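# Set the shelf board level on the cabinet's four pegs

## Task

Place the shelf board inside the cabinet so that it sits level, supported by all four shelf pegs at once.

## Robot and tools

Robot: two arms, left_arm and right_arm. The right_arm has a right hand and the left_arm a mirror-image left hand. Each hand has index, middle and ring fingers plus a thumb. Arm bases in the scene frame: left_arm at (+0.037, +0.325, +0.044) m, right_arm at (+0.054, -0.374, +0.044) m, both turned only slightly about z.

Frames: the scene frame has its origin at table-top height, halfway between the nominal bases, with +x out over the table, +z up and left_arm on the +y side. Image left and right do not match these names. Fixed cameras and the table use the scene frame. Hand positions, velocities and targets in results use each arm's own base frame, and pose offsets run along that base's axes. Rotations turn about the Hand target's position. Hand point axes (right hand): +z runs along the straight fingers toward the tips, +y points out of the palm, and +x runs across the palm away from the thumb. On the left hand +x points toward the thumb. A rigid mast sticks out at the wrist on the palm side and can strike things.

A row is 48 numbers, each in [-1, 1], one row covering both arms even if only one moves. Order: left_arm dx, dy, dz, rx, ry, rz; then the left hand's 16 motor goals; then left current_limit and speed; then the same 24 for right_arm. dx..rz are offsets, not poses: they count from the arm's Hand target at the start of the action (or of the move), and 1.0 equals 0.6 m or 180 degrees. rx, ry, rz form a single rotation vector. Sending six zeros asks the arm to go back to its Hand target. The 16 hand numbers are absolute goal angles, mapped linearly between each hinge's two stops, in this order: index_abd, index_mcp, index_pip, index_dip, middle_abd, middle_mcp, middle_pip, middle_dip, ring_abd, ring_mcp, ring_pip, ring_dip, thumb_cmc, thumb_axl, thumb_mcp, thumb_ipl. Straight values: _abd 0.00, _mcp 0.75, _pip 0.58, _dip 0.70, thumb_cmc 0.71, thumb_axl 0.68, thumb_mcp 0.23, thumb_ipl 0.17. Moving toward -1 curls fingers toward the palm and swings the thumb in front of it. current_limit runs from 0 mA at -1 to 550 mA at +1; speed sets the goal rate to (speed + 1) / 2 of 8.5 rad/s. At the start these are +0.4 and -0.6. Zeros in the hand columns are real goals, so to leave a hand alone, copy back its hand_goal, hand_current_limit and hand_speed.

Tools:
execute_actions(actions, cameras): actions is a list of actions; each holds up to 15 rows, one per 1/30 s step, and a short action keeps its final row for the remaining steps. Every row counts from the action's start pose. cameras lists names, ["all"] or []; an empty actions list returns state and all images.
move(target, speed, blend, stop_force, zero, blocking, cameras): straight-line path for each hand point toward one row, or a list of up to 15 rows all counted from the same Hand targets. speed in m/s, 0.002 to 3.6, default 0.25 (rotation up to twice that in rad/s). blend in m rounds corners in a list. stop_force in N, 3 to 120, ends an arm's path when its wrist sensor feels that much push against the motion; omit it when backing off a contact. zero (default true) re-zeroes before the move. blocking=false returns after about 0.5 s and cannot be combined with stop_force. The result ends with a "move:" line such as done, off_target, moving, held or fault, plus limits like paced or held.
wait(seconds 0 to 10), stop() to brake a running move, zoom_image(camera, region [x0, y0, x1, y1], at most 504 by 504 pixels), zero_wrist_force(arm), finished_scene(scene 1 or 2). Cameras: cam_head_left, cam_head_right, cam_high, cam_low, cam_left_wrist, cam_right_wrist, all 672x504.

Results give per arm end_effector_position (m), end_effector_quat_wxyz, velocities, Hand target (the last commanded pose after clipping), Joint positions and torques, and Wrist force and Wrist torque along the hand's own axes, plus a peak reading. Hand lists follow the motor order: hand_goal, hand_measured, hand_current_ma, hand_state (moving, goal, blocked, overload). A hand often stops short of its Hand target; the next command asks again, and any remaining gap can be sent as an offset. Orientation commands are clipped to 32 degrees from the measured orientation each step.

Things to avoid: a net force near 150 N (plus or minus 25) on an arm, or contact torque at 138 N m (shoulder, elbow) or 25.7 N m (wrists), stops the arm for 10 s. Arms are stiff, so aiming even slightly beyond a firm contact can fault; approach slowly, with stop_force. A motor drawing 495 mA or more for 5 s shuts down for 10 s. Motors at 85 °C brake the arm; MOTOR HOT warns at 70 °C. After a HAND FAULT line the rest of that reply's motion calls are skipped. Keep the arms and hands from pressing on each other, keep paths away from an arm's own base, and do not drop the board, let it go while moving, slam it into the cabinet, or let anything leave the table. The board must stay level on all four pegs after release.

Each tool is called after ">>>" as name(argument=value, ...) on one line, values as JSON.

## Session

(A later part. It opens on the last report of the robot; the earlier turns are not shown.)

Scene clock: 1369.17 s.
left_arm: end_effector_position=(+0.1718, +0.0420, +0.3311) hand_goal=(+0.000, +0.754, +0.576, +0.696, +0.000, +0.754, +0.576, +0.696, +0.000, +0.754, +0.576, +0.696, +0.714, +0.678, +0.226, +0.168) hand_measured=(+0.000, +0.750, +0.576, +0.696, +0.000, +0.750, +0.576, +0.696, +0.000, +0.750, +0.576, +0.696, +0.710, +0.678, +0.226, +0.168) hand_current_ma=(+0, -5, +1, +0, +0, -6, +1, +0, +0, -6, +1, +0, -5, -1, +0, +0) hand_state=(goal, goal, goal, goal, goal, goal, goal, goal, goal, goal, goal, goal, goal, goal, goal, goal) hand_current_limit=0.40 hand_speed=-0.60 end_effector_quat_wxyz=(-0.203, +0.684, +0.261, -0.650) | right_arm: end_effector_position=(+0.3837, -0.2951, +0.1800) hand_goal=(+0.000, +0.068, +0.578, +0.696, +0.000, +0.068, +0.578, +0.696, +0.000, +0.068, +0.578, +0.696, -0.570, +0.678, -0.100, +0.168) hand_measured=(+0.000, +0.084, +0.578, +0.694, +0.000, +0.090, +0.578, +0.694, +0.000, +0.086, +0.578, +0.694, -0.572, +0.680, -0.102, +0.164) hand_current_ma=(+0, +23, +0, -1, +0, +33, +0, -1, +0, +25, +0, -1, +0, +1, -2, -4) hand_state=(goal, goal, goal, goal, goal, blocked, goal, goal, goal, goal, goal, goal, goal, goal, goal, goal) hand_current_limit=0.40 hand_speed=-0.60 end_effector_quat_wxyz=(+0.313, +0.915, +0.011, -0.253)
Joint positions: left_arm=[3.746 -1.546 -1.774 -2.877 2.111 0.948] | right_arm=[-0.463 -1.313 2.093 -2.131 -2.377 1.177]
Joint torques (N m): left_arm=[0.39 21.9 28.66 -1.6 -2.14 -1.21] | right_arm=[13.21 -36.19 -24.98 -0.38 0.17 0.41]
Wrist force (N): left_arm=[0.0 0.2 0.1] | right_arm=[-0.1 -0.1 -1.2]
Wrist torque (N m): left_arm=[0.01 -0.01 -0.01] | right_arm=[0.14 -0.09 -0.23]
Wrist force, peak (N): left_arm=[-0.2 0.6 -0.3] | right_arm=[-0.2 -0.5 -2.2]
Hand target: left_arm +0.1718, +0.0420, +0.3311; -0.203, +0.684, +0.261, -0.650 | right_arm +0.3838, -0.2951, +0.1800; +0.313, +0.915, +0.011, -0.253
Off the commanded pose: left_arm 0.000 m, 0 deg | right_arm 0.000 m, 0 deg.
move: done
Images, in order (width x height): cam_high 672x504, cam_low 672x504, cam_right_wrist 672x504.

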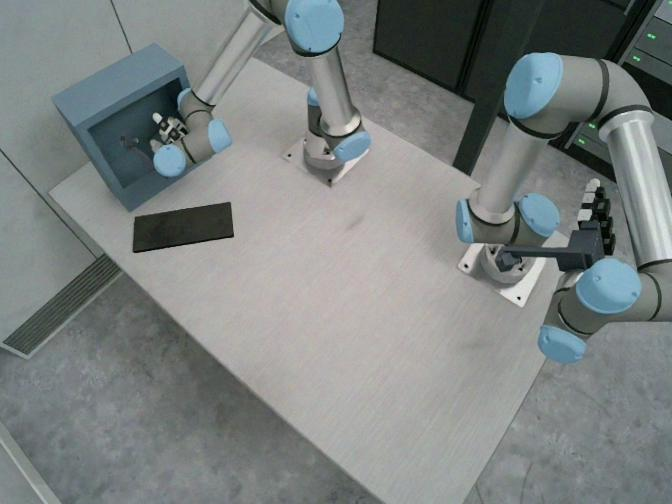

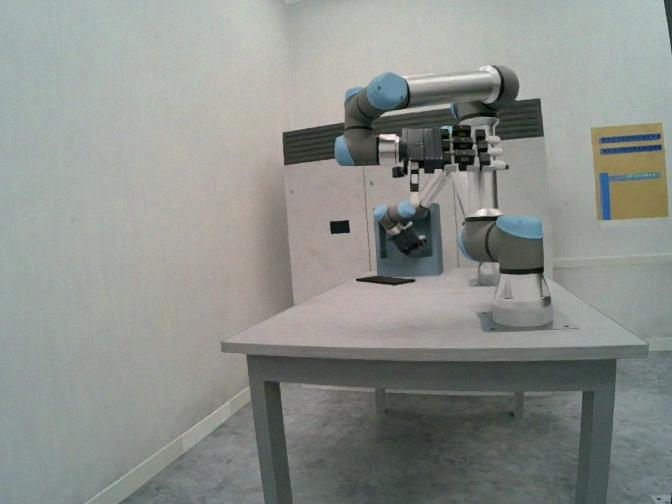

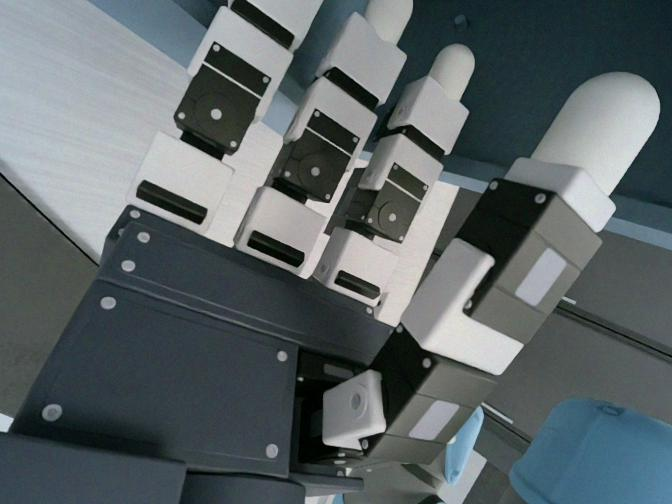

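>>> move(target=[[0,0,0,0,0,0,0,0.754,0.576,0.696,0,0.754,0.576,0.696,0,0.754,0.576,0.696,0.714,0.678,0.226,0.168,0.4,-0.6,-0.017,-0.107,0,0,0,0,0,0.068,0.577,0.696,0,0.068,0.577,0.696,0,0.068,0.577,0.696,-0.571,0.678,-0.1,0.168,0.4,-0.6]], speed=0.04, stop_force=5, cameras=["cam_right_wrist","cam_high","cam_low"])

>>> zoom_image(camera="cam_low", region=[350, 180, 460, 290])

>>> zoom_image(camera="cam_high", region=[40, 30, 240, 220])

Scene clock: 1379.07 s.
left_arm: end_effector_position=(+0.1718, +0.0420, +0.3311) hand_goal=(+0.000, +0.754, +0.576, +0.696, +0.000, +0.754, +0.576, +0.696, +0.000, +0.754, +0.576, +0.696, +0.714, +0.678, +0.226, +0.168) hand_measured=(+0.000, +0.750, +0.576, +0.696, +0.000, +0.750, +0.576, +0.696, +0.000, +0.750, +0.576, +0.696, +0.710, +0.678, +0.226, +0.168) hand_current_ma=(+0, -5, +1, +0, +0, -6, +1, +0, +0, -6, +1, +0, -5, -1, +0, +0) hand_state=(goal, goal, goal, goal, goal, goal, goal, goal, goal, goal, goal, goal, goal, goal, goal, goal) hand_current_limit=0.40 hand_speed=-0.60 end_effector_quat_wxyz=(-0.203, +0.684, +0.261, -0.650) | right_arm: end_effector_position=(+0.3736, -0.3593, +0.1800) hand_goal=(+0.000, +0.068, +0.578, +0.696, +0.000, +0.068, +0.578, +0.696, +0.000, +0.068, +0.578, +0.696, -0.570, +0.678, -0.100, +0.168) hand_measured=(+0.000, +0.084, +0.578, +0.694, +0.000, +0.090, +0.578, +0.694, +0.000, +0.086, +0.578, +0.694, -0.572, +0.680, -0.102, +0.164) hand_current_ma=(+0, +23, +0, -1, +0, +33, +0, -1, +0, +24, +0, -1, +0, +1, -2, -4) hand_state=(goal, goal, goal, goal, goal, blocked, goal, goal, goal, goal, goal, goal, goal, goal, goal, goal) hand_current_limit=0.40 hand_speed=-0.60 end_effector_quat_wxyz=(+0.313, +0.915, +0.011, -0.253)
Joint positions: left_arm=[3.746 -1.546 -1.774 -2.877 2.111 0.948] | right_arm=[-0.587 -1.279 2.091 -2.295 -2.396 0.998]
Joint torques (N m): left_arm=[0.02 21.74 29.74 -1.55 -2.02 -1.31] | right_arm=[12.58 -37.07 -6.3 -0.26 -0.04 2.02]
Wrist force (N): left_arm=[-0.2 0.4 0.0] | right_arm=[-0.4 -0.2 -1.4]
Wrist torque (N m): left_arm=[0.05 0.02 -0.03] | right_arm=[0.14 -0.07 -0.24]
Wrist force, peak (N): left_arm=[-0.1 0.7 -0.2] | right_arm=[-0.8 0.2 -1.9]
Hand target: left_arm +0.1718, +0.0420, +0.3311; -0.203, +0.684, +0.261, -0.650 | right_arm +0.3736, -0.3593, +0.1800; +0.313, +0.915, +0.011, -0.253
Off the commanded pose: left_arm 0.000 m, 0 deg | right_arm 0.000 m, 0 deg.
move: done
Images, in order (width x height): cam_high 672x504, cam_low 672x504, cam_right_wrist 672x504.

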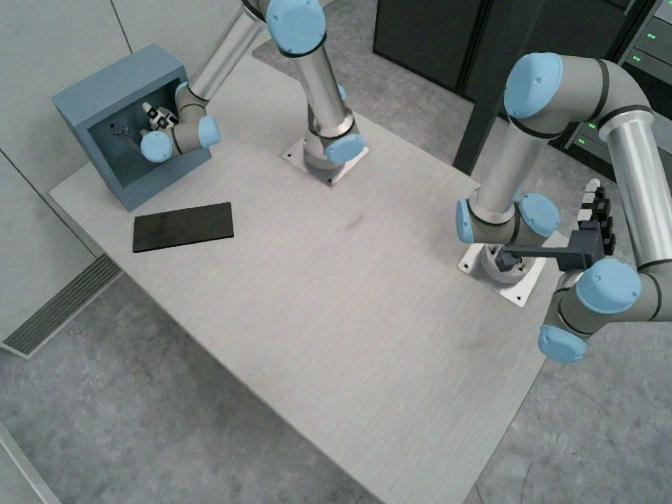

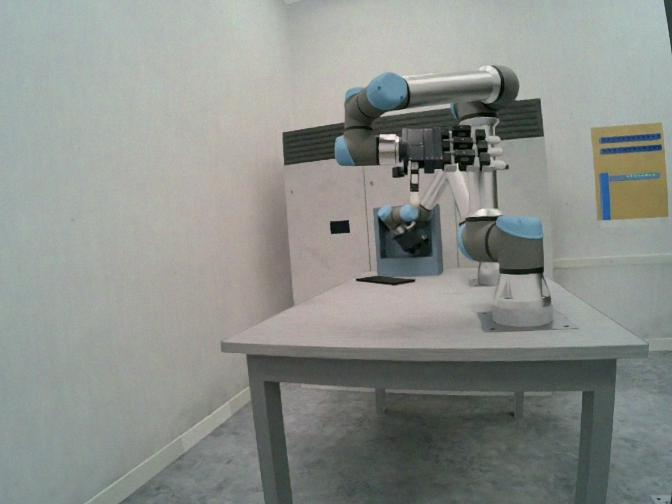

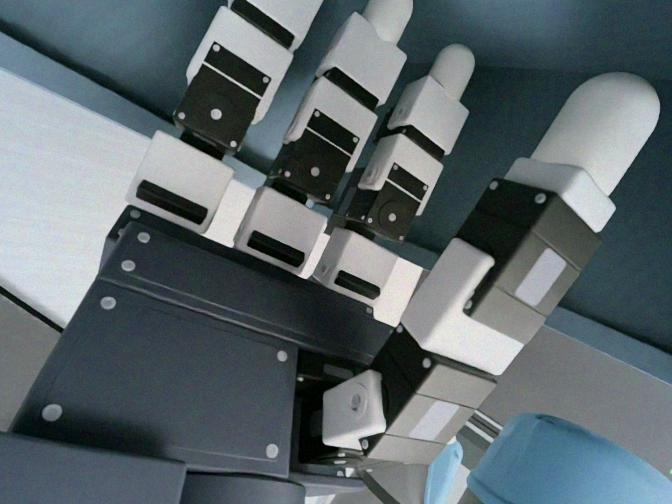

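Scaled by 4.582 from the camera's 672x504 image, which has a finer 960x720 frame.

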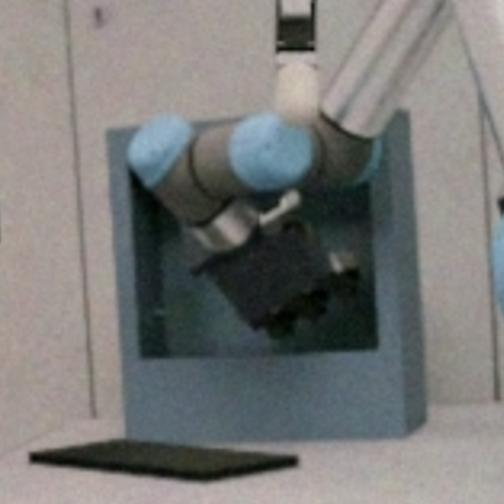

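Scaled by 2.520 from the camera's 672x504 image, which has a finer 960x720 frame.

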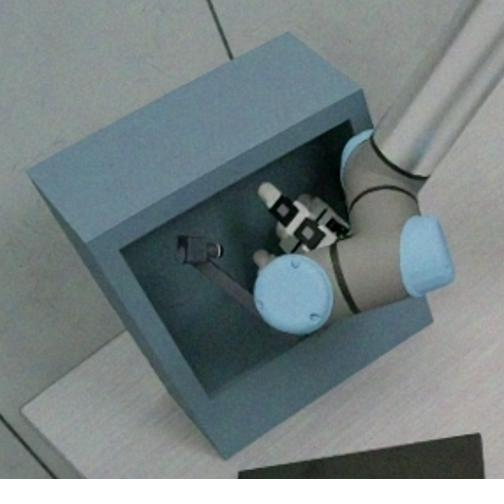

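>>> move(target=[[0,0,0,0,0,0,0,0.754,0.576,0.696,0,0.754,0.576,0.696,0,0.754,0.576,0.696,0.714,0.678,0.226,0.168,0.4,-0.6,0.0165,-0.0026,0,-0.0244,-0.1537,0,0,0.068,0.577,0.696,0,0.068,0.577,0.696,0,0.068,0.577,0.696,-0.571,0.678,-0.1,0.168,0.4,-0.6]], speed=0.1, stop_force=8)

>>> move(target=[[0,0,0,0,0,0,0,0.754,0.576,0.696,0,0.754,0.576,0.696,0,0.754,0.576,0.696,0.714,0.678,0.226,0.168,0.4,-0.6,0,0,-0.09,0,0,0,0,0.068,0.577,0.696,0,0.068,0.577,0.696,0,0.068,0.577,0.696,-0.571,0.678,-0.1,0.168,0.4,-0.6]], speed=0.05, stop_force=5, cameras=["cam_right_wrist","cam_high","cam_low"])

>>> zoom_image(camera="cam_low", region=[350, 180, 460, 290])

>>> zoom_image(camera="cam_high", region=[40, 30, 240, 220])

Scene clock: 1388.33 s.
left_arm: end_effector_position=(+0.1718, +0.0420, +0.3311) hand_goal=(+0.000, +0.754, +0.576, +0.696, +0.000, +0.754, +0.576, +0.696, +0.000, +0.754, +0.576, +0.696, +0.714, +0.678, +0.226, +0.168) hand_measured=(+0.000, +0.750, +0.576, +0.696, +0.000, +0.750, +0.576, +0.696, +0.000, +0.750, +0.576, +0.696, +0.710, +0.678, +0.226, +0.168) hand_current_ma=(+0, -5, +1, +0, +0, -6, +1, +0, +0, -6, +1, +0, -5, -1, +0, +0) hand_state=(goal, goal, goal, goal, goal, goal, goal, goal, goal, goal, goal, goal, goal, goal, goal, goal) hand_current_limit=0.40 hand_speed=-0.60 end_effector_quat_wxyz=(-0.203, +0.684, +0.261, -0.650) | right_arm: end_effector_position=(+0.3835, -0.3609, +0.1800) hand_goal=(+0.000, +0.068, +0.578, +0.696, +0.000, +0.068, +0.578, +0.696, +0.000, +0.068, +0.578, +0.696, -0.570, +0.678, -0.100, +0.168) hand_measured=(+0.000, +0.084, +0.578, +0.694, +0.000, +0.090, +0.578, +0.694, +0.000, +0.086, +0.578, +0.694, -0.572, +0.680, -0.102, +0.164) hand_current_ma=(+0, +23, +0, -1, +0, +32, +0, -1, +0, +24, +0, -1, +0, +1, -2, -4) hand_state=(goal, goal, goal, goal, goal, blocked, goal, goal, goal, goal, goal, goal, goal, goal, goal, goal) hand_current_limit=0.40 hand_speed=-0.60 end_effector_quat_wxyz=(+0.341, +0.937, -0.074, -0.027)
Joint positions: left_arm=[3.746 -1.546 -1.774 -2.877 2.111 0.948] | right_arm=[-0.628 -1.31 2.211 -2.835 -2.181 0.984]
Joint torques (N m): left_arm=[-0.04 22.74 29.14 -1.6 -2.17 -1.16] | right_arm=[10.98 -19.9 -27.41 -3.16 -2.97 -2.11]
Wrist force (N): left_arm=[-0.1 0.2 -0.2] | right_arm=[-1.5 -5.0 -5.5]
Wrist torque (N m): left_arm=[0.05 -0.01 -0.01] | right_arm=[-0.62 0.45 -0.56]
Wrist force, peak (N): left_arm=[0.1 0.7 -0.1] | right_arm=[3.9 -9.9 5.2]
Hand target: left_arm +0.1718, +0.0420, +0.3311; -0.203, +0.684, +0.261, -0.650 | right_arm +0.3835, -0.3609, +0.1800; +0.341, +0.937, -0.074, -0.027
Off the commanded pose: left_arm 0.000 m, 0 deg | right_arm 0.000 m, 0 deg.
move: done

Scene clock: 1390.23 s.
left_arm: end_effector_position=(+0.1718, +0.0420, +0.3311) hand_goal=(+0.000, +0.754, +0.576, +0.696, +0.000, +0.754, +0.576, +0.696, +0.000, +0.754, +0.576, +0.696, +0.714, +0.678, +0.226, +0.168) hand_measured=(+0.000, +0.750, +0.576, +0.696, +0.000, +0.750, +0.576, +0.696, +0.000, +0.750, +0.576, +0.696, +0.710, +0.678, +0.226, +0.168) hand_current_ma=(+0, -5, +1, +0, +0, -6, +1, +0, +0, -6, +1, +0, -5, -1, +0, +0) hand_state=(goal, goal, goal, goal, goal, goal, goal, goal, goal, goal, goal, goal, goal, goal, goal, goal) hand_current_limit=0.40 hand_speed=-0.60 end_effector_quat_wxyz=(-0.203, +0.684, +0.261, -0.650) | right_arm: end_effector_position=(+0.3834, -0.3608, +0.1356) hand_goal=(+0.000, +0.068, +0.578, +0.696, +0.000, +0.068, +0.578, +0.696, +0.000, +0.068, +0.578, +0.696, -0.570, +0.678, -0.100, +0.168) hand_measured=(+0.000, +0.074, +0.578, +0.694, +0.000, +0.076, +0.578, +0.694, +0.000, +0.074, +0.578, +0.694, -0.572, +0.680, -0.104, +0.164) hand_current_ma=(+0, +5, +0, -1, +0, +8, +0, -1, +0, +6, +0, -1, +0, +1, -3, -4) hand_state=(goal, goal, goal, goal, goal, goal, goal, goal, goal, goal, goal, goal, goal, goal, goal, goal) hand_current_limit=0.40 hand_speed=-0.60 end_effector_quat_wxyz=(+0.341, +0.937, -0.074, -0.027)
Joint positions: left_arm=[3.746 -1.546 -1.774 -2.877 2.111 0.948] | right_arm=[-0.628 -1.202 2.239 -2.971 -2.181 0.984]
Joint torques (N m): left_arm=[0.38 22.39 29.76 -1.56 -2.04 -1.23] | right_arm=[7.39 -21.24 -23.72 -4.65 -2.94 1.51]
Wrist force (N): left_arm=[0.0 0.4 0.0] | right_arm=[0.3 -0.1 -2.3]
Wrist torque (N m): left_arm=[0.06 -0.01 -0.01] | right_arm=[0.23 0.00 -0.28]
Wrist force, peak (N): left_arm=[-0.3 0.6 0.1] | right_arm=[-0.9 23.0 -41.9]
Hand target: left_arm +0.1718, +0.0420, +0.3311; -0.203, +0.684, +0.261, -0.650 | right_arm +0.3834, -0.3608, +0.1356; +0.341, +0.937, -0.074, -0.027 (not the last commanded pose)
Off the commanded pose: left_arm 0.000 m, 0 deg | right_arm 0.010 m, 0 deg.
move: contact (right_arm)
Images, in order (width x height): cam_high 672x504, cam_low 672x504, cam_right_wrist 672x504.

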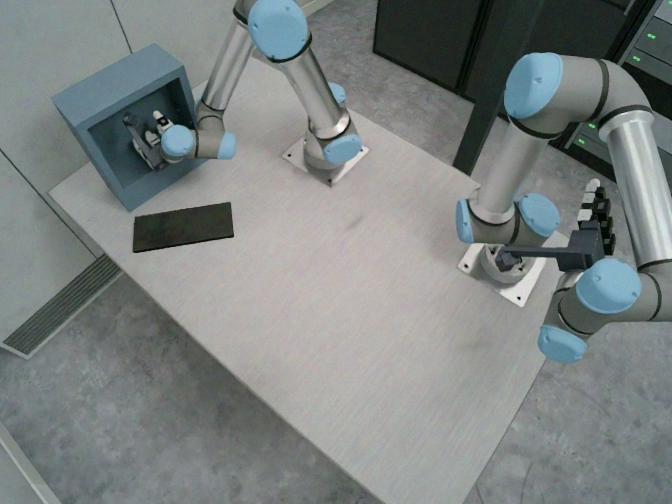

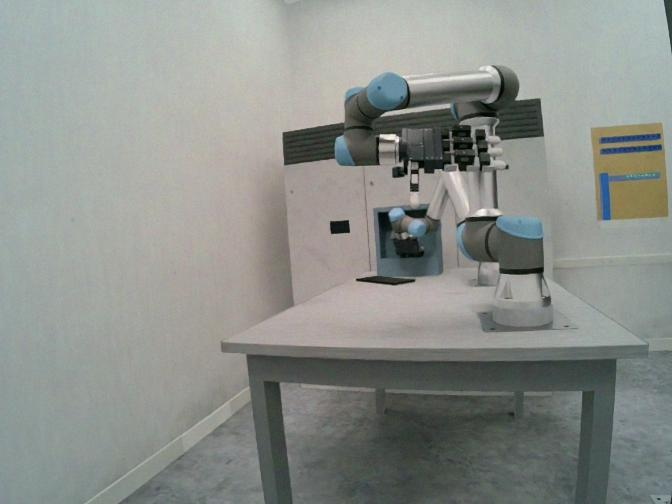

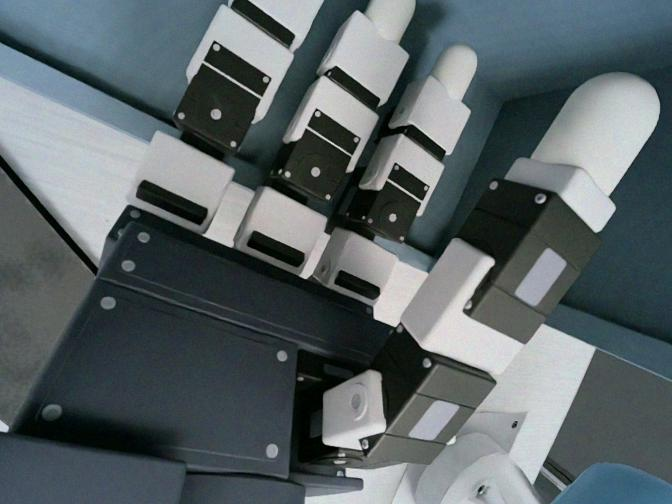

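Scaled by 4.582 from the camera's 672x504 image, which has a finer 960x720 frame.

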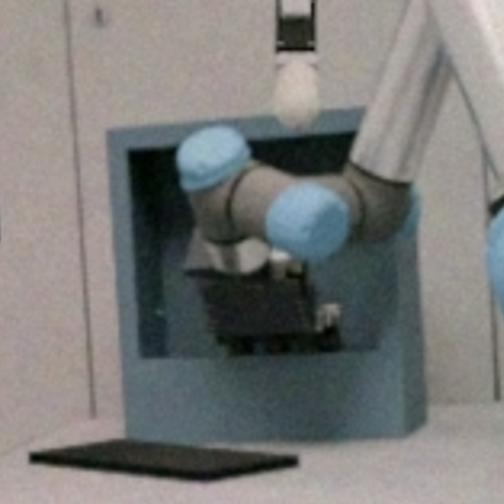

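Scaled by 2.520 from the camera's 672x504 image, which has a finer 960x720 frame.

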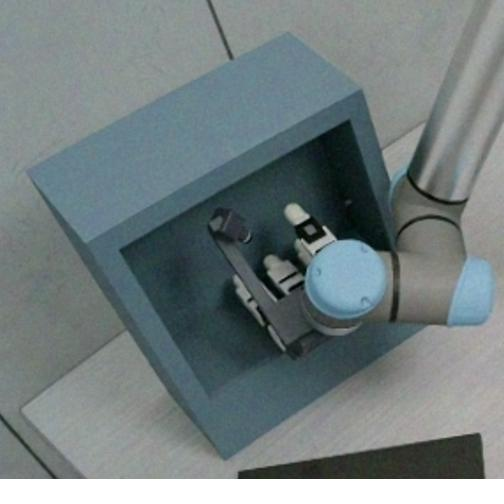

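>>> move(target=[[0,0,0,0,0,0,0,0.754,0.576,0.696,0,0.754,0.576,0.696,0,0.754,0.576,0.696,0.714,0.678,0.226,0.168,0.4,-0.6,0.0039,0.0247,0.01,0,0,0,0,0.068,0.577,0.696,0,0.068,0.577,0.696,0,0.068,0.577,0.696,-0.571,0.678,-0.1,0.168,0.4,-0.6]], speed=0.05)

>>> move(target=[[0,0,0,0,0,0,0,0.754,0.576,0.696,0,0.754,0.576,0.696,0,0.754,0.576,0.696,0.714,0.678,0.226,0.168,0.4,-0.6,0,0,-0.05,0,0,0,0,0.068,0.577,0.696,0,0.068,0.577,0.696,0,0.068,0.577,0.696,-0.571,0.678,-0.1,0.168,0.4,-0.6]], speed=0.01, stop_force=3, cameras=["cam_right_wrist","cam_low"])

>>> zoom_image(camera="cam_low", region=[370, 200, 450, 280])

Scene clock: 1421.47 s.
left_arm: end_effector_position=(+0.1718, +0.0420, +0.3311) hand_goal=(+0.000, +0.754, +0.576, +0.696, +0.000, +0.754, +0.576, +0.696, +0.000, +0.754, +0.576, +0.696, +0.714, +0.678, +0.226, +0.168) hand_measured=(+0.000, +0.750, +0.576, +0.696, +0.000, +0.750, +0.576, +0.696, +0.000, +0.750, +0.576, +0.696, +0.710, +0.678, +0.226, +0.168) hand_current_ma=(+0, -5, +1, +0, +0, -6, +1, +0, +0, -6, +1, +0, -5, -1, +0, +0) hand_state=(goal, goal, goal, goal, goal, goal, goal, goal, goal, goal, goal, goal, goal, goal, goal, goal) hand_current_limit=0.40 hand_speed=-0.60 end_effector_quat_wxyz=(-0.203, +0.684, +0.261, -0.650) | right_arm: end_effector_position=(+0.3858, -0.3459, +0.1416) hand_goal=(+0.000, +0.068, +0.578, +0.696, +0.000, +0.068, +0.578, +0.696, +0.000, +0.068, +0.578, +0.696, -0.570, +0.678, -0.100, +0.168) hand_measured=(+0.000, +0.074, +0.578, +0.694, +0.000, +0.076, +0.578, +0.694, +0.000, +0.074, +0.578, +0.694, -0.572, +0.680, -0.104, +0.164) hand_current_ma=(+0, +6, +0, -1, +0, +8, +0, -1, +0, +6, +0, -1, +0, +1, -3, -4) hand_state=(goal, goal, goal, goal, goal, goal, goal, goal, goal, goal, goal, goal, goal, goal, goal, goal) hand_current_limit=0.40 hand_speed=-0.60 end_effector_quat_wxyz=(+0.341, +0.937, -0.074, -0.027) end_effector_velocity=(+0.000, -0.001, +0.000) end_effector_angular_velocity=(+0.000, +0.002, +0.002)
Joint positions: left_arm=[3.746 -1.546 -1.774 -2.877 2.111 0.948] | right_arm=[-0.598 -1.227 2.244 -2.93 -2.192 1.019]
Joint velocities: left_arm=[within noise] | right_arm=[-0.002 0.001 0 -0.003 0 -0.005]
Joint torques (N m): left_arm=[0.32 21.71 29.31 -1.58 -2.11 -1.23] | right_arm=[-12.9 -22.54 -12.56 -4.57 -0.19 -2.37]
Wrist force (N): left_arm=[-0.2 0.2 -0.2] | right_arm=[0.2 -0.4 -2.3]
Wrist torque (N m): left_arm=[0.05 0.01 -0.03] | right_arm=[0.19 -0.01 -0.26]
Wrist force, peak (N): left_arm=[-0.5 0.5 0.0] | right_arm=[0.3 -0.3 -2.9]
Hand target: left_arm +0.1718, +0.0420, +0.3311; -0.203, +0.684, +0.261, -0.650 | right_arm +0.3858, -0.3460, +0.1416; +0.341, +0.937, -0.074, -0.027
Off the commanded pose: left_arm 0.000 m, 0 deg | right_arm 0.000 m, 0 deg.
move: done

Scene clock: 1423.30 s.
left_arm: end_effector_position=(+0.1718, +0.0420, +0.3311) hand_goal=(+0.000, +0.754, +0.576, +0.696, +0.000, +0.754, +0.576, +0.696, +0.000, +0.754, +0.576, +0.696, +0.714, +0.678, +0.226, +0.168) hand_measured=(+0.000, +0.750, +0.576, +0.696, +0.000, +0.750, +0.576, +0.696, +0.000, +0.750, +0.576, +0.696, +0.710, +0.678, +0.226, +0.168) hand_current_ma=(+0, -5, +1, +0, +0, -6, +1, +0, +0, -6, +1, +0, -5, -1, +0, +0) hand_state=(goal, goal, goal, goal, goal, goal, goal, goal, goal, goal, goal, goal, goal, goal, goal, goal) hand_current_limit=0.40 hand_speed=-0.60 end_effector_quat_wxyz=(-0.203, +0.684, +0.261, -0.650) | right_arm: end_effector_position=(+0.3858, -0.3460, +0.1353) hand_goal=(+0.000, +0.068, +0.578, +0.696, +0.000, +0.068, +0.578, +0.696, +0.000, +0.068, +0.578, +0.696, -0.570, +0.678, -0.100, +0.168) hand_measured=(+0.000, +0.074, +0.578, +0.694, +0.000, +0.074, +0.578, +0.694, +0.000, +0.074, +0.578, +0.694, -0.572, +0.680, -0.104, +0.164) hand_current_ma=(+0, +5, +0, -1, +0, +5, +0, -1, +0, +5, +0, -1, +0, +1, -3, -4) hand_state=(goal, goal, goal, goal, goal, goal, goal, goal, goal, goal, goal, goal, goal, goal, goal, goal) hand_current_limit=0.40 hand_speed=-0.60 end_effector_quat_wxyz=(+0.341, +0.937, -0.074, -0.027)
Joint positions: left_arm=[3.746 -1.546 -1.774 -2.877 2.111 0.948] | right_arm=[-0.598 -1.211 2.247 -2.95 -2.192 1.019]
Joint torques (N m): left_arm=[0.29 22.06 29.59 -1.72 -2.11 -1.05] | right_arm=[-13.83 -35.98 -22.82 -2.41 0.31 -1.8]
Wrist force (N): left_arm=[-0.2 0.3 0.1] | right_arm=[-0.1 -0.2 -2.5]
Wrist torque (N m): left_arm=[0.03 0.01 -0.03] | right_arm=[0.19 0.02 -0.26]
Wrist force, peak (N): left_arm=[-0.1 0.5 0.2] | right_arm=[-0.1 1.7 -6.6]
Hand target: left_arm +0.1718, +0.0420, +0.3311; -0.203, +0.684, +0.261, -0.650 | right_arm +0.3858, -0.3460, +0.1353; +0.341, +0.937, -0.074, -0.027 (not the last commanded pose)
Off the commanded pose: left_arm 0.000 m, 0 deg | right_arm 0.024 m, 0 deg.
move: contact (right_arm)
Images, in order (width x height): cam_low 672x504, cam_right_wrist 672x504.

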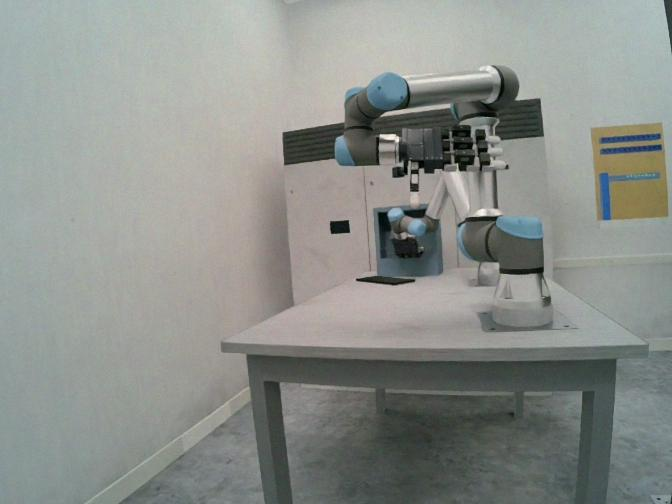

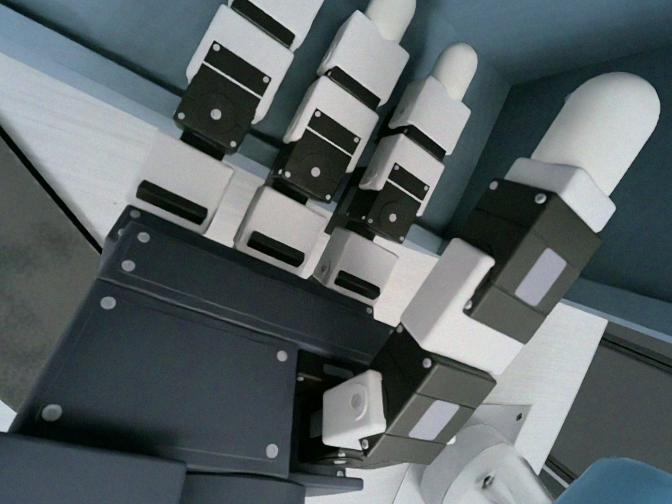

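Scaled by 6.300 from the camera's 672x504 image, which has a finer 960x720 frame.

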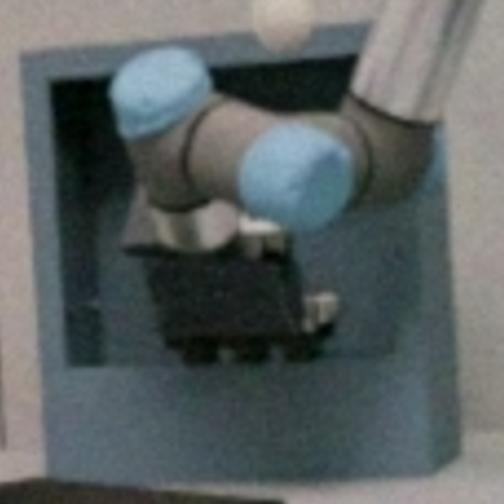

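>>> move(target=[[0,0,0,0,0,0,0,0.754,0.576,0.696,0,0.754,0.576,0.696,0,0.754,0.576,0.696,0.714,0.678,0.226,0.168,0.4,-0.6,0,0,0.02,0,0,0,0,0.068,0.577,0.696,0,0.068,0.577,0.696,0,0.068,0.577,0.696,-0.571,0.678,-0.1,0.168,0.4,-0.6],[0,0,0,0,0,0,0,0.754,0.576,0.696,0,0.754,0.576,0.696,0,0.754,0.576,0.696,0.714,0.678,0.226,0.168,0.4,-0.6,0.045,0.29,0.02,0,0,0,0,0.068,0.577,0.696,0,0.068,0.577,0.696,0,0.068,0.577,0.696,-0.571,0.678,-0.1,0.168,0.4,-0.6]], speed=0.1, cameras=["cam_right_wrist"])

Scene clock: 1448.97 s.
left_arm: end_effector_position=(+0.1718, +0.0420, +0.3311) hand_goal=(+0.000, +0.754, +0.576, +0.696, +0.000, +0.754, +0.576, +0.696, +0.000, +0.754, +0.576, +0.696, +0.714, +0.678, +0.226, +0.168) hand_measured=(+0.000, +0.750, +0.576, +0.696, +0.000, +0.750, +0.576, +0.696, +0.000, +0.750, +0.576, +0.696, +0.710, +0.678, +0.226, +0.168) hand_current_ma=(+0, -5, +1, +0, +0, -6, +1, +0, +0, -6, +1, +0, -5, -1, +0, +0) hand_state=(goal, goal, goal, goal, goal, goal, goal, goal, goal, goal, goal, goal, goal, goal, goal, goal) hand_current_limit=0.40 hand_speed=-0.60 end_effector_quat_wxyz=(-0.203, +0.684, +0.261, -0.650) | right_arm: end_effector_position=(+0.4129, -0.1720, +0.1474) hand_goal=(+0.000, +0.068, +0.578, +0.696, +0.000, +0.068, +0.578, +0.696, +0.000, +0.068, +0.578, +0.696, -0.570, +0.678, -0.100, +0.168) hand_measured=(+0.000, +0.074, +0.578, +0.694, +0.000, +0.076, +0.578, +0.694, +0.000, +0.074, +0.578, +0.694, -0.572, +0.680, -0.104, +0.164) hand_current_ma=(+0, +6, +0, -1, +0, +8, +0, -1, +0, +6, +0, -1, +0, +1, -3, -4) hand_state=(goal, goal, goal, goal, goal, goal, goal, goal, goal, goal, goal, goal, goal, goal, goal, goal) hand_current_limit=0.40 hand_speed=-0.60 end_effector_quat_wxyz=(+0.341, +0.937, -0.074, -0.027)
Joint positions: left_arm=[3.746 -1.546 -1.774 -2.877 2.111 0.948] | right_arm=[-0.214 -1.309 2.218 -2.526 -2.268 1.496]
Joint torques (N m): left_arm=[-0.04 21.92 30.14 -1.61 -2.07 -1.34] | right_arm=[-12.03 -20.19 -5 -3.51 -0.13 -0.84]
Wrist force (N): left_arm=[-0.2 0.4 0.0] | right_arm=[0.3 -0.4 -2.0]
Wrist torque (N m): left_arm=[0.04 0.01 -0.03] | right_arm=[0.07 0.04 -0.20]
Wrist force, peak (N): left_arm=[0.2 0.7 -0.2] | right_arm=[0.0 0.0 -3.0]
Hand target: left_arm +0.1718, +0.0420, +0.3311; -0.203, +0.684, +0.261, -0.650 | right_arm +0.4128, -0.1720, +0.1473; +0.341, +0.937, -0.074, -0.027
Off the commanded pose: left_arm 0.000 m, 0 deg | right_arm 0.000 m, 0 deg.
move: done
Images, in order (width x height): cam_right_wrist 672x504.

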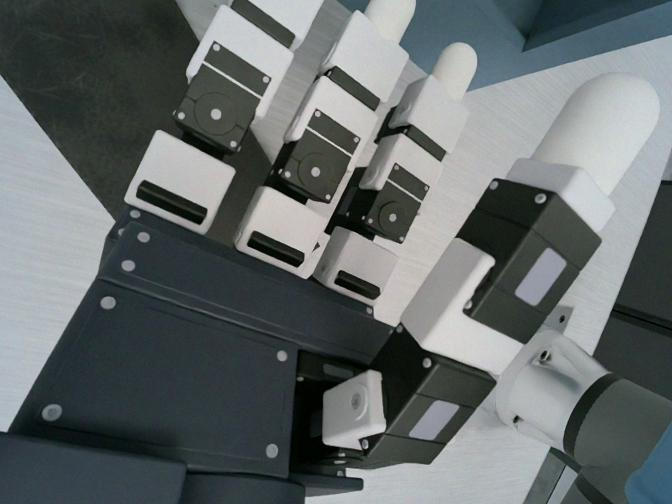

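>>> move(target=[[0,0,0,0,0,0,0,0.754,0.576,0.696,0,0.754,0.576,0.696,0,0.754,0.576,0.696,0.714,0.678,0.226,0.168,0.4,-0.6,0.1753,0.1367,0.466,-0.0242,-0.1358,0.0119,0,0.9,0.504,0.594,0,0.9,0.504,0.594,0,0.9,0.504,0.594,0.6,0.678,0.22,0.16,0.4,-0.6]], speed=0.2, cameras=["cam_right_wrist"])

>>> zoom_image(camera="cam_right_wrist", region=[260, 40, 500, 300])

Scene clock: 1460.00 s.
left_arm: end_effector_position=(+0.1718, +0.0420, +0.3311) hand_goal=(+0.000, +0.754, +0.576, +0.696, +0.000, +0.754, +0.576, +0.696, +0.000, +0.754, +0.576, +0.696, +0.714, +0.678, +0.226, +0.168) hand_measured=(+0.000, +0.750, +0.576, +0.696, +0.000, +0.750, +0.576, +0.696, +0.000, +0.750, +0.576, +0.696, +0.710, +0.678, +0.226, +0.168) hand_current_ma=(+0, -5, +1, +0, +0, -6, +1, +0, +0, -6, +1, +0, -5, -1, +0, +0) hand_state=(goal, goal, goal, goal, goal, goal, goal, goal, goal, goal, goal, goal, goal, goal, goal, goal) hand_current_limit=0.40 hand_speed=-0.60 end_effector_quat_wxyz=(-0.203, +0.684, +0.261, -0.650) | right_arm: end_effector_position=(+0.4190, -0.1672, +0.1643) hand_goal=(+0.000, +0.900, +0.504, +0.594, +0.000, +0.900, +0.504, +0.594, +0.000, +0.900, +0.504, +0.594, +0.600, +0.678, +0.220, +0.160) hand_measured=(+0.000, +0.902, +0.510, +0.598, +0.000, +0.902, +0.508, +0.596, +0.000, +0.902, +0.508, +0.598, -0.150, +0.678, +0.176, +0.142) hand_current_ma=(+0, +1, +4, +2, +0, +1, +3, +2, +0, +1, +3, +2, -385, +0, -126, -37) hand_state=(goal, goal, goal, goal, goal, goal, goal, goal, goal, goal, goal, goal, blocked, goal, blocked, goal) hand_current_limit=0.40 hand_speed=-0.60 end_effector_quat_wxyz=(+0.342, +0.936, -0.077, -0.014)
Joint positions: left_arm=[3.746 -1.546 -1.774 -2.877 2.111 0.948] | right_arm=[-0.201 -1.339 2.197 -2.493 -2.268 1.511]
Joint torques (N m): left_arm=[-0.24 22.06 30.54 -1.61 -1.93 -1.17] | right_arm=[-15.66 -17.8 -5.87 -4.31 -3.56 -1.73]
Wrist force (N): left_arm=[-0.2 0.3 0.0] | right_arm=[3.9 0.8 1.6]
Wrist torque (N m): left_arm=[0.04 0.01 -0.03] | right_arm=[0.21 -0.01 -0.41]
Wrist force, peak (N): left_arm=[-0.3 0.5 0.1] | right_arm=[2.9 3.6 -8.5]
Hand target: left_arm +0.1718, +0.0420, +0.3311; -0.203, +0.684, +0.261, -0.650 | right_arm +0.4190, -0.1672, +0.1643; +0.342, +0.936, -0.077, -0.014 (not the last commanded pose)
Off the commanded pose: left_arm 0.000 m, 0 deg | right_arm 0.291 m, 23 deg.
move: held (right_arm; a check stopped the path); limits=held
pose unreachable (right arm): on one or more control steps of this call, first in action 0 (counted from 0), this arm could not follow its commanded pose, so it was not sent that pose on those steps. It may still have moved: this result reports where it is.
cause: moving toward the commanded pose would bring two parts of the arm too close to each other (joints 4 (wrist 1) to 6 (wrist 3) lie between them).
Images, in order (width x height): cam_right_wrist 672x504.

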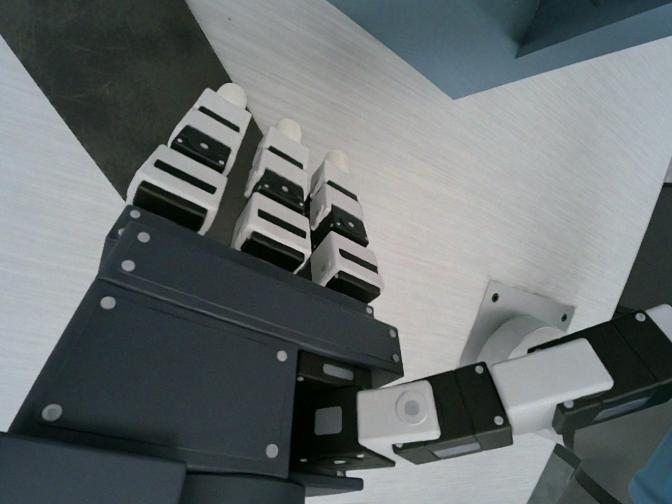

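Scaled by 1.938 from the camera's 672x504 image, which has a finer 960x720 frame.

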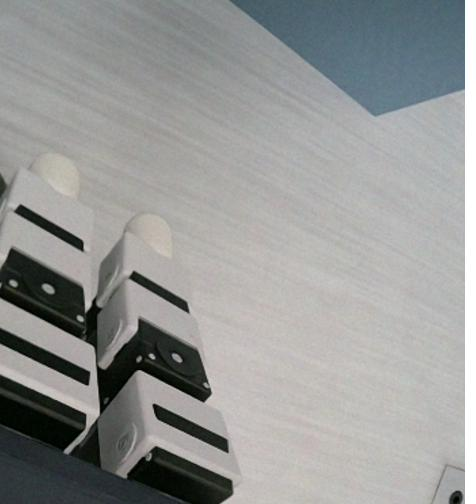

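>>> move(target=[[0,0,0,0,0,0,0,0.754,0.576,0.696,0,0.754,0.576,0.696,0,0.754,0.576,0.696,0.714,0.678,0.226,0.168,0.4,-0.6,0,0,0,0,0,0,0,0.9,0.504,0.594,0,0.9,0.504,0.594,0,0.9,0.504,0.594,-0.571,0.678,0.1,0.16,0.4,-0.6]], speed=0.2)

>>> move(target=[[0,0,0,0,0,0,0,0.754,0.576,0.696,0,0.754,0.576,0.696,0,0.754,0.576,0.696,0.714,0.678,0.226,0.168,0.4,-0.6,0.165,0.1287,0.437,-0.0242,-0.1358,0.0,0,0.9,0.504,0.594,0,0.9,0.504,0.594,0,0.9,0.504,0.594,-0.571,0.678,0.1,0.16,0.4,-0.6]], speed=0.2, cameras=["cam_right_wrist"])

Scene clock: 1467.67 s.
left_arm: end_effector_position=(+0.1718, +0.0420, +0.3311) hand_goal=(+0.000, +0.754, +0.576, +0.696, +0.000, +0.754, +0.576, +0.696, +0.000, +0.754, +0.576, +0.696, +0.714, +0.678, +0.226, +0.168) hand_measured=(+0.000, +0.750, +0.576, +0.696, +0.000, +0.750, +0.576, +0.696, +0.000, +0.750, +0.576, +0.696, +0.710, +0.678, +0.226, +0.168) hand_current_ma=(+0, -5, +1, +0, +0, -6, +1, +0, +0, -6, +1, +0, -5, -1, +0, +0) hand_state=(goal, goal, goal, goal, goal, goal, goal, goal, goal, goal, goal, goal, goal, goal, goal, goal) hand_current_limit=0.40 hand_speed=-0.60 end_effector_quat_wxyz=(-0.203, +0.684, +0.261, -0.650) | right_arm: end_effector_position=(+0.4190, -0.1672, +0.1643) hand_goal=(+0.000, +0.900, +0.504, +0.594, +0.000, +0.900, +0.504, +0.594, +0.000, +0.900, +0.504, +0.594, -0.570, +0.678, +0.100, +0.160) hand_measured=(+0.000, +0.902, +0.510, +0.598, +0.000, +0.902, +0.508, +0.596, +0.000, +0.902, +0.508, +0.598, -0.566, +0.678, +0.098, +0.156) hand_current_ma=(+0, +1, +4, +2, +0, +1, +3, +2, +0, +1, +3, +2, +2, +0, -1, -4) hand_state=(goal, goal, goal, goal, goal, goal, goal, goal, goal, goal, goal, goal, goal, goal, goal, goal) hand_current_limit=0.40 hand_speed=-0.60 end_effector_quat_wxyz=(+0.342, +0.936, -0.077, -0.014)
Joint positions: left_arm=[3.746 -1.546 -1.774 -2.877 2.111 0.948] | right_arm=[-0.201 -1.339 2.197 -2.493 -2.268 1.511]
Joint torques (N m): left_arm=[-0.34 23.02 30.51 -1.75 -2.02 -1.23] | right_arm=[-15.13 -18.42 -6.24 -4.07 -1.97 -1.7]
Wrist force (N): left_arm=[-0.2 0.5 -0.1] | right_arm=[0.5 -0.6 -2.2]
Wrist torque (N m): left_arm=[0.07 0.02 -0.04] | right_arm=[-0.04 0.01 -0.29]
Wrist force, peak (N): left_arm=[-0.1 0.7 0.2] | right_arm=[4.1 1.0 1.6]
Hand target: left_arm +0.1718, +0.0420, +0.3311; -0.203, +0.684, +0.261, -0.650 | right_arm +0.4190, -0.1672, +0.1643; +0.342, +0.936, -0.077, -0.014
Off the commanded pose: left_arm 0.000 m, 0 deg | right_arm 0.000 m, 0 deg.
move: done

Scene clock: 1469.63 s.
left_arm: end_effector_position=(+0.1718, +0.0420, +0.3311) hand_goal=(+0.000, +0.754, +0.576, +0.696, +0.000, +0.754, +0.576, +0.696, +0.000, +0.754, +0.576, +0.696, +0.714, +0.678, +0.226, +0.168) hand_measured=(+0.000, +0.750, +0.576, +0.696, +0.000, +0.750, +0.576, +0.696, +0.000, +0.750, +0.576, +0.696, +0.710, +0.678, +0.226, +0.168) hand_current_ma=(+0, -5, +1, +0, +0, -6, +1, +0, +0, -6, +1, +0, -5, -1, +0, +0) hand_state=(goal, goal, goal, goal, goal, goal, goal, goal, goal, goal, goal, goal, goal, goal, goal, goal) hand_current_limit=0.40 hand_speed=-0.60 end_effector_quat_wxyz=(-0.203, +0.684, +0.261, -0.650) | right_arm: end_effector_position=(+0.5180, -0.0899, +0.4264) hand_goal=(+0.000, +0.900, +0.504, +0.594, +0.000, +0.900, +0.504, +0.594, +0.000, +0.900, +0.504, +0.594, -0.570, +0.678, +0.100, +0.160) hand_measured=(+0.000, +0.902, +0.510, +0.598, +0.000, +0.902, +0.508, +0.596, +0.000, +0.902, +0.508, +0.598, -0.566, +0.678, +0.098, +0.156) hand_current_ma=(+0, +1, +4, +2, +0, +1, +3, +2, +0, +1, +3, +2, +2, +0, -2, -4) hand_state=(goal, goal, goal, goal, goal, goal, goal, goal, goal, goal, goal, goal, goal, goal, goal, goal) hand_current_limit=0.40 hand_speed=-0.60 end_effector_quat_wxyz=(+0.353, +0.905, -0.148, +0.187)
Joint positions: left_arm=[3.746 -1.546 -1.774 -2.877 2.111 0.948] | right_arm=[-0.013 -1.481 1.676 -2.109 -2.334 1.744]
Joint torques (N m): left_arm=[0.73 22.68 30.36 -1.62 -2.08 -1.14] | right_arm=[-14.24 -36.6 -24.59 -4.31 0.44 -2.23]
Wrist force (N): left_arm=[0.1 0.1 -0.1] | right_arm=[0.6 -0.4 -2.6]
Wrist torque (N m): left_arm=[0.03 -0.03 0.00] | right_arm=[0.14 0.13 -0.29]
Wrist force, peak (N): left_arm=[-0.5 0.5 0.0] | right_arm=[1.6 0.3 -4.1]
Hand target: left_arm +0.1718, +0.0420, +0.3311; -0.203, +0.684, +0.261, -0.650 | right_arm +0.5180, -0.0899, +0.4265; +0.353, +0.905, -0.148, +0.187
Off the commanded pose: left_arm 0.000 m, 0 deg | right_arm 0.000 m, 0 deg.
move: done
Images, in order (width x height): cam_right_wrist 672x504.

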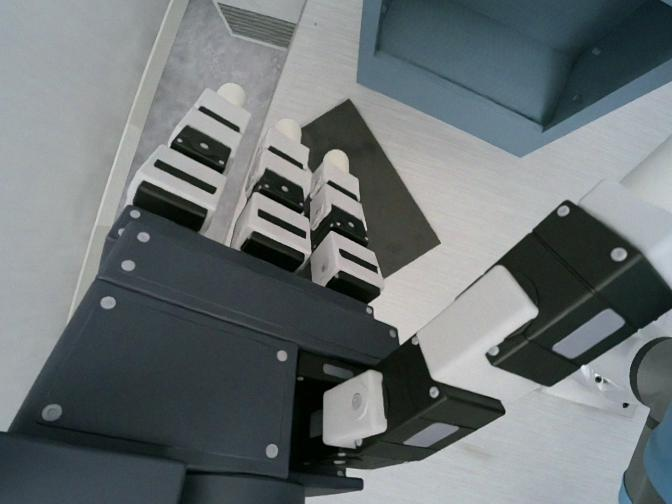

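>>> move(target=[[0,0,0,0,0,0,0,0.754,0.576,0.696,0,0.754,0.576,0.696,0,0.754,0.576,0.696,0.714,0.678,0.226,0.168,0.4,-0.6,-0.0633,-0.0168,-0.0108,0.394,0.240,0.2595,0,0.7945,-0.194,0.1855,0,0.7945,-0.194,0.1855,0,0.7945,-0.194,0.1855,-0.571,0.678,0.1,0.16,0.4,-0.6]], speed=0.4)

>>> move(target=[[0,0,0,0,0,0,0,0.754,0.576,0.696,0,0.754,0.576,0.696,0,0.754,0.576,0.696,0.714,0.678,0.226,0.168,0.4,-0.6,0.061,-0.1215,-0.2833,0.0551,0.2182,0.5676,0,0.7945,-0.194,0.1855,0,0.7945,-0.194,0.1855,0,0.7945,-0.194,0.1855,-0.714,0.678,0.506,-0.214,0.2,-0.6]], speed=0.3, cameras=["cam_high","cam_right_wrist"])

Scene clock: 1489.93 s.
left_arm: end_effector_position=(+0.1718, +0.0420, +0.3311) hand_goal=(+0.000, +0.754, +0.576, +0.696, +0.000, +0.754, +0.576, +0.696, +0.000, +0.754, +0.576, +0.696, +0.714, +0.678, +0.226, +0.168) hand_measured=(+0.000, +0.750, +0.576, +0.696, +0.000, +0.750, +0.576, +0.696, +0.000, +0.750, +0.576, +0.696, +0.710, +0.678, +0.226, +0.168) hand_current_ma=(+0, -5, +1, +0, +0, -6, +1, +0, +0, -6, +1, +0, -5, -1, +0, +0) hand_state=(goal, goal, goal, goal, goal, goal, goal, goal, goal, goal, goal, goal, goal, goal, goal, goal) hand_current_limit=0.40 hand_speed=-0.60 end_effector_quat_wxyz=(-0.203, +0.684, +0.261, -0.650) | right_arm: end_effector_position=(+0.4800, -0.1001, +0.4200) hand_goal=(+0.000, +0.794, -0.194, +0.186, +0.000, +0.794, -0.194, +0.186, +0.000, +0.794, -0.194, +0.186, -0.570, +0.678, +0.100, +0.160) hand_measured=(+0.000, +0.792, -0.190, +0.190, +0.000, +0.792, -0.190, +0.188, +0.000, +0.792, -0.190, +0.190, -0.568, +0.678, +0.098, +0.156) hand_current_ma=(+0, -1, +3, +2, +0, -2, +2, +2, +0, -1, +2, +2, +0, +0, -2, -3) hand_state=(goal, goal, goal, goal, goal, goal, goal, goal, goal, goal, goal, goal, goal, goal, goal, goal) hand_current_limit=0.40 hand_speed=-0.60 end_effector_quat_wxyz=(-0.277, +0.920, +0.243, -0.130)
Joint positions: left_arm=[3.746 -1.546 -1.774 -2.877 2.111 0.948] | right_arm=[-0.466 -1.333 0.989 -0.643 -1.338 0.518]
Joint torques (N m): left_arm=[0.1 22.78 30.35 -1.5 -2.05 -1.07] | right_arm=[11.62 -30.59 -18.18 0.65 -1.68 -1.16]
Wrist force (N): left_arm=[-0.1 0.2 -0.3] | right_arm=[-0.4 -0.6 -3.2]
Wrist torque (N m): left_arm=[0.06 -0.01 -0.02] | right_arm=[0.54 -0.04 -0.16]
Wrist force, peak (N): left_arm=[-0.4 0.4 0.5] | right_arm=[-0.5 -0.7 -4.0]
Hand target: left_arm +0.1718, +0.0420, +0.3311; -0.203, +0.684, +0.261, -0.650 | right_arm +0.4800, -0.1000, +0.4200; -0.278, +0.920, +0.243, -0.131
Off the commanded pose: left_arm 0.000 m, 0 deg | right_arm 0.000 m, 0 deg.
move: done

Scene clock: 1493.67 s.
left_arm: end_effector_position=(+0.1718, +0.0420, +0.3311) hand_goal=(+0.000, +0.754, +0.576, +0.696, +0.000, +0.754, +0.576, +0.696, +0.000, +0.754, +0.576, +0.696, +0.714, +0.678, +0.226, +0.168) hand_measured=(+0.000, +0.750, +0.576, +0.696, +0.000, +0.750, +0.576, +0.696, +0.000, +0.750, +0.576, +0.696, +0.710, +0.678, +0.226, +0.168) hand_current_ma=(+0, -5, +1, +0, +0, -6, +1, +0, +0, -6, +1, +0, -5, -1, +0, +0) hand_state=(goal, goal, goal, goal, goal, goal, goal, goal, goal, goal, goal, goal, goal, goal, goal, goal) hand_current_limit=0.40 hand_speed=-0.60 end_effector_quat_wxyz=(-0.203, +0.684, +0.261, -0.650) | right_arm: end_effector_position=(+0.5166, -0.1728, +0.2501) hand_goal=(+0.000, +0.794, -0.194, +0.186, +0.000, +0.794, -0.194, +0.186, +0.000, +0.794, -0.194, +0.186, -0.714, +0.678, +0.506, -0.214) hand_measured=(+0.000, +0.788, -0.192, +0.190, +0.000, +0.788, -0.192, +0.188, +0.000, +0.788, -0.192, +0.190, -0.712, +0.678, +0.500, -0.212) hand_current_ma=(+0, -4, +1, +2, +0, -6, +1, +1, +0, -4, +1, +2, +1, +0, -8, +1) hand_state=(goal, goal, goal, goal, goal, goal, goal, goal, goal, goal, goal, goal, goal, goal, goal, goal) hand_current_limit=0.20 hand_speed=-0.60 end_effector_quat_wxyz=(-0.199, +0.285, +0.768, -0.537)
Joint positions: left_arm=[3.746 -1.546 -1.774 -2.877 2.111 0.948] | right_arm=[-0.243 -1.19 1.372 -0.864 -2.566 -0.598]
Joint torques (N m): left_arm=[-0.1 22.27 30.12 -1.65 -2.05 -1.22] | right_arm=[-15.51 -29.49 -29.05 0.06 -1.71 0.34]
Wrist force (N): left_arm=[0.0 0.3 0.2] | right_arm=[1.2 -1.0 -2.9]
Wrist torque (N m): left_arm=[0.02 0.00 -0.01] | right_arm=[0.64 -0.15 0.00]
Wrist force, peak (N): left_arm=[-0.1 0.6 -0.1] | right_arm=[0.0 -0.9 -3.5]
Hand target: left_arm +0.1718, +0.0420, +0.3311; -0.203, +0.684, +0.261, -0.650 | right_arm +0.5166, -0.1729, +0.2500; -0.199, +0.285, +0.768, -0.537
Off the commanded pose: left_arm 0.000 m, 0 deg | right_arm 0.000 m, 0 deg.
move: done
Images, in order (width x height): cam_high 672x504, cam_right_wrist 672x504.

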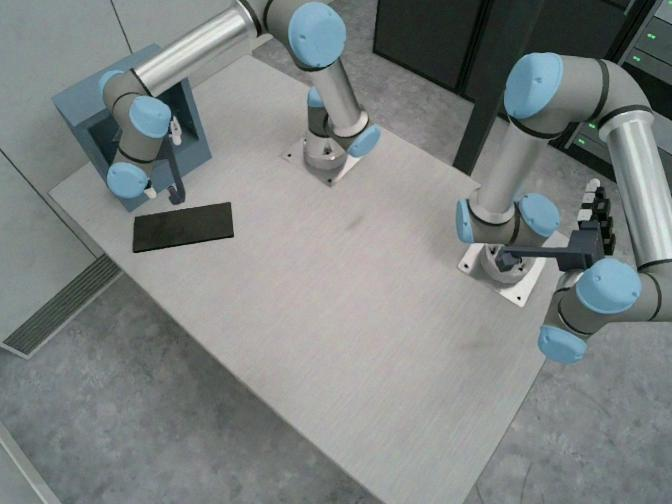

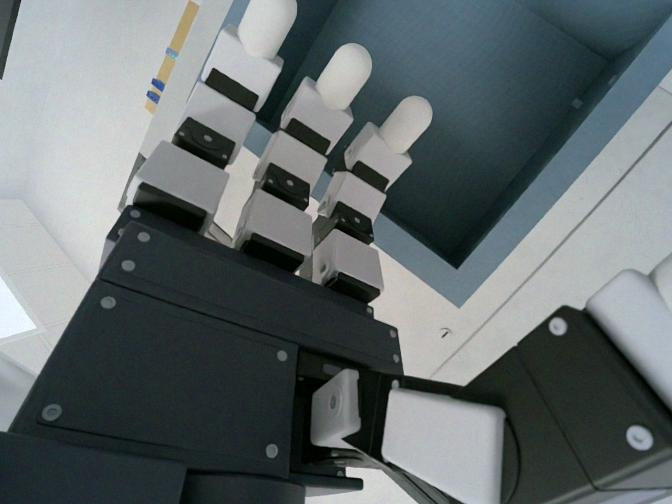

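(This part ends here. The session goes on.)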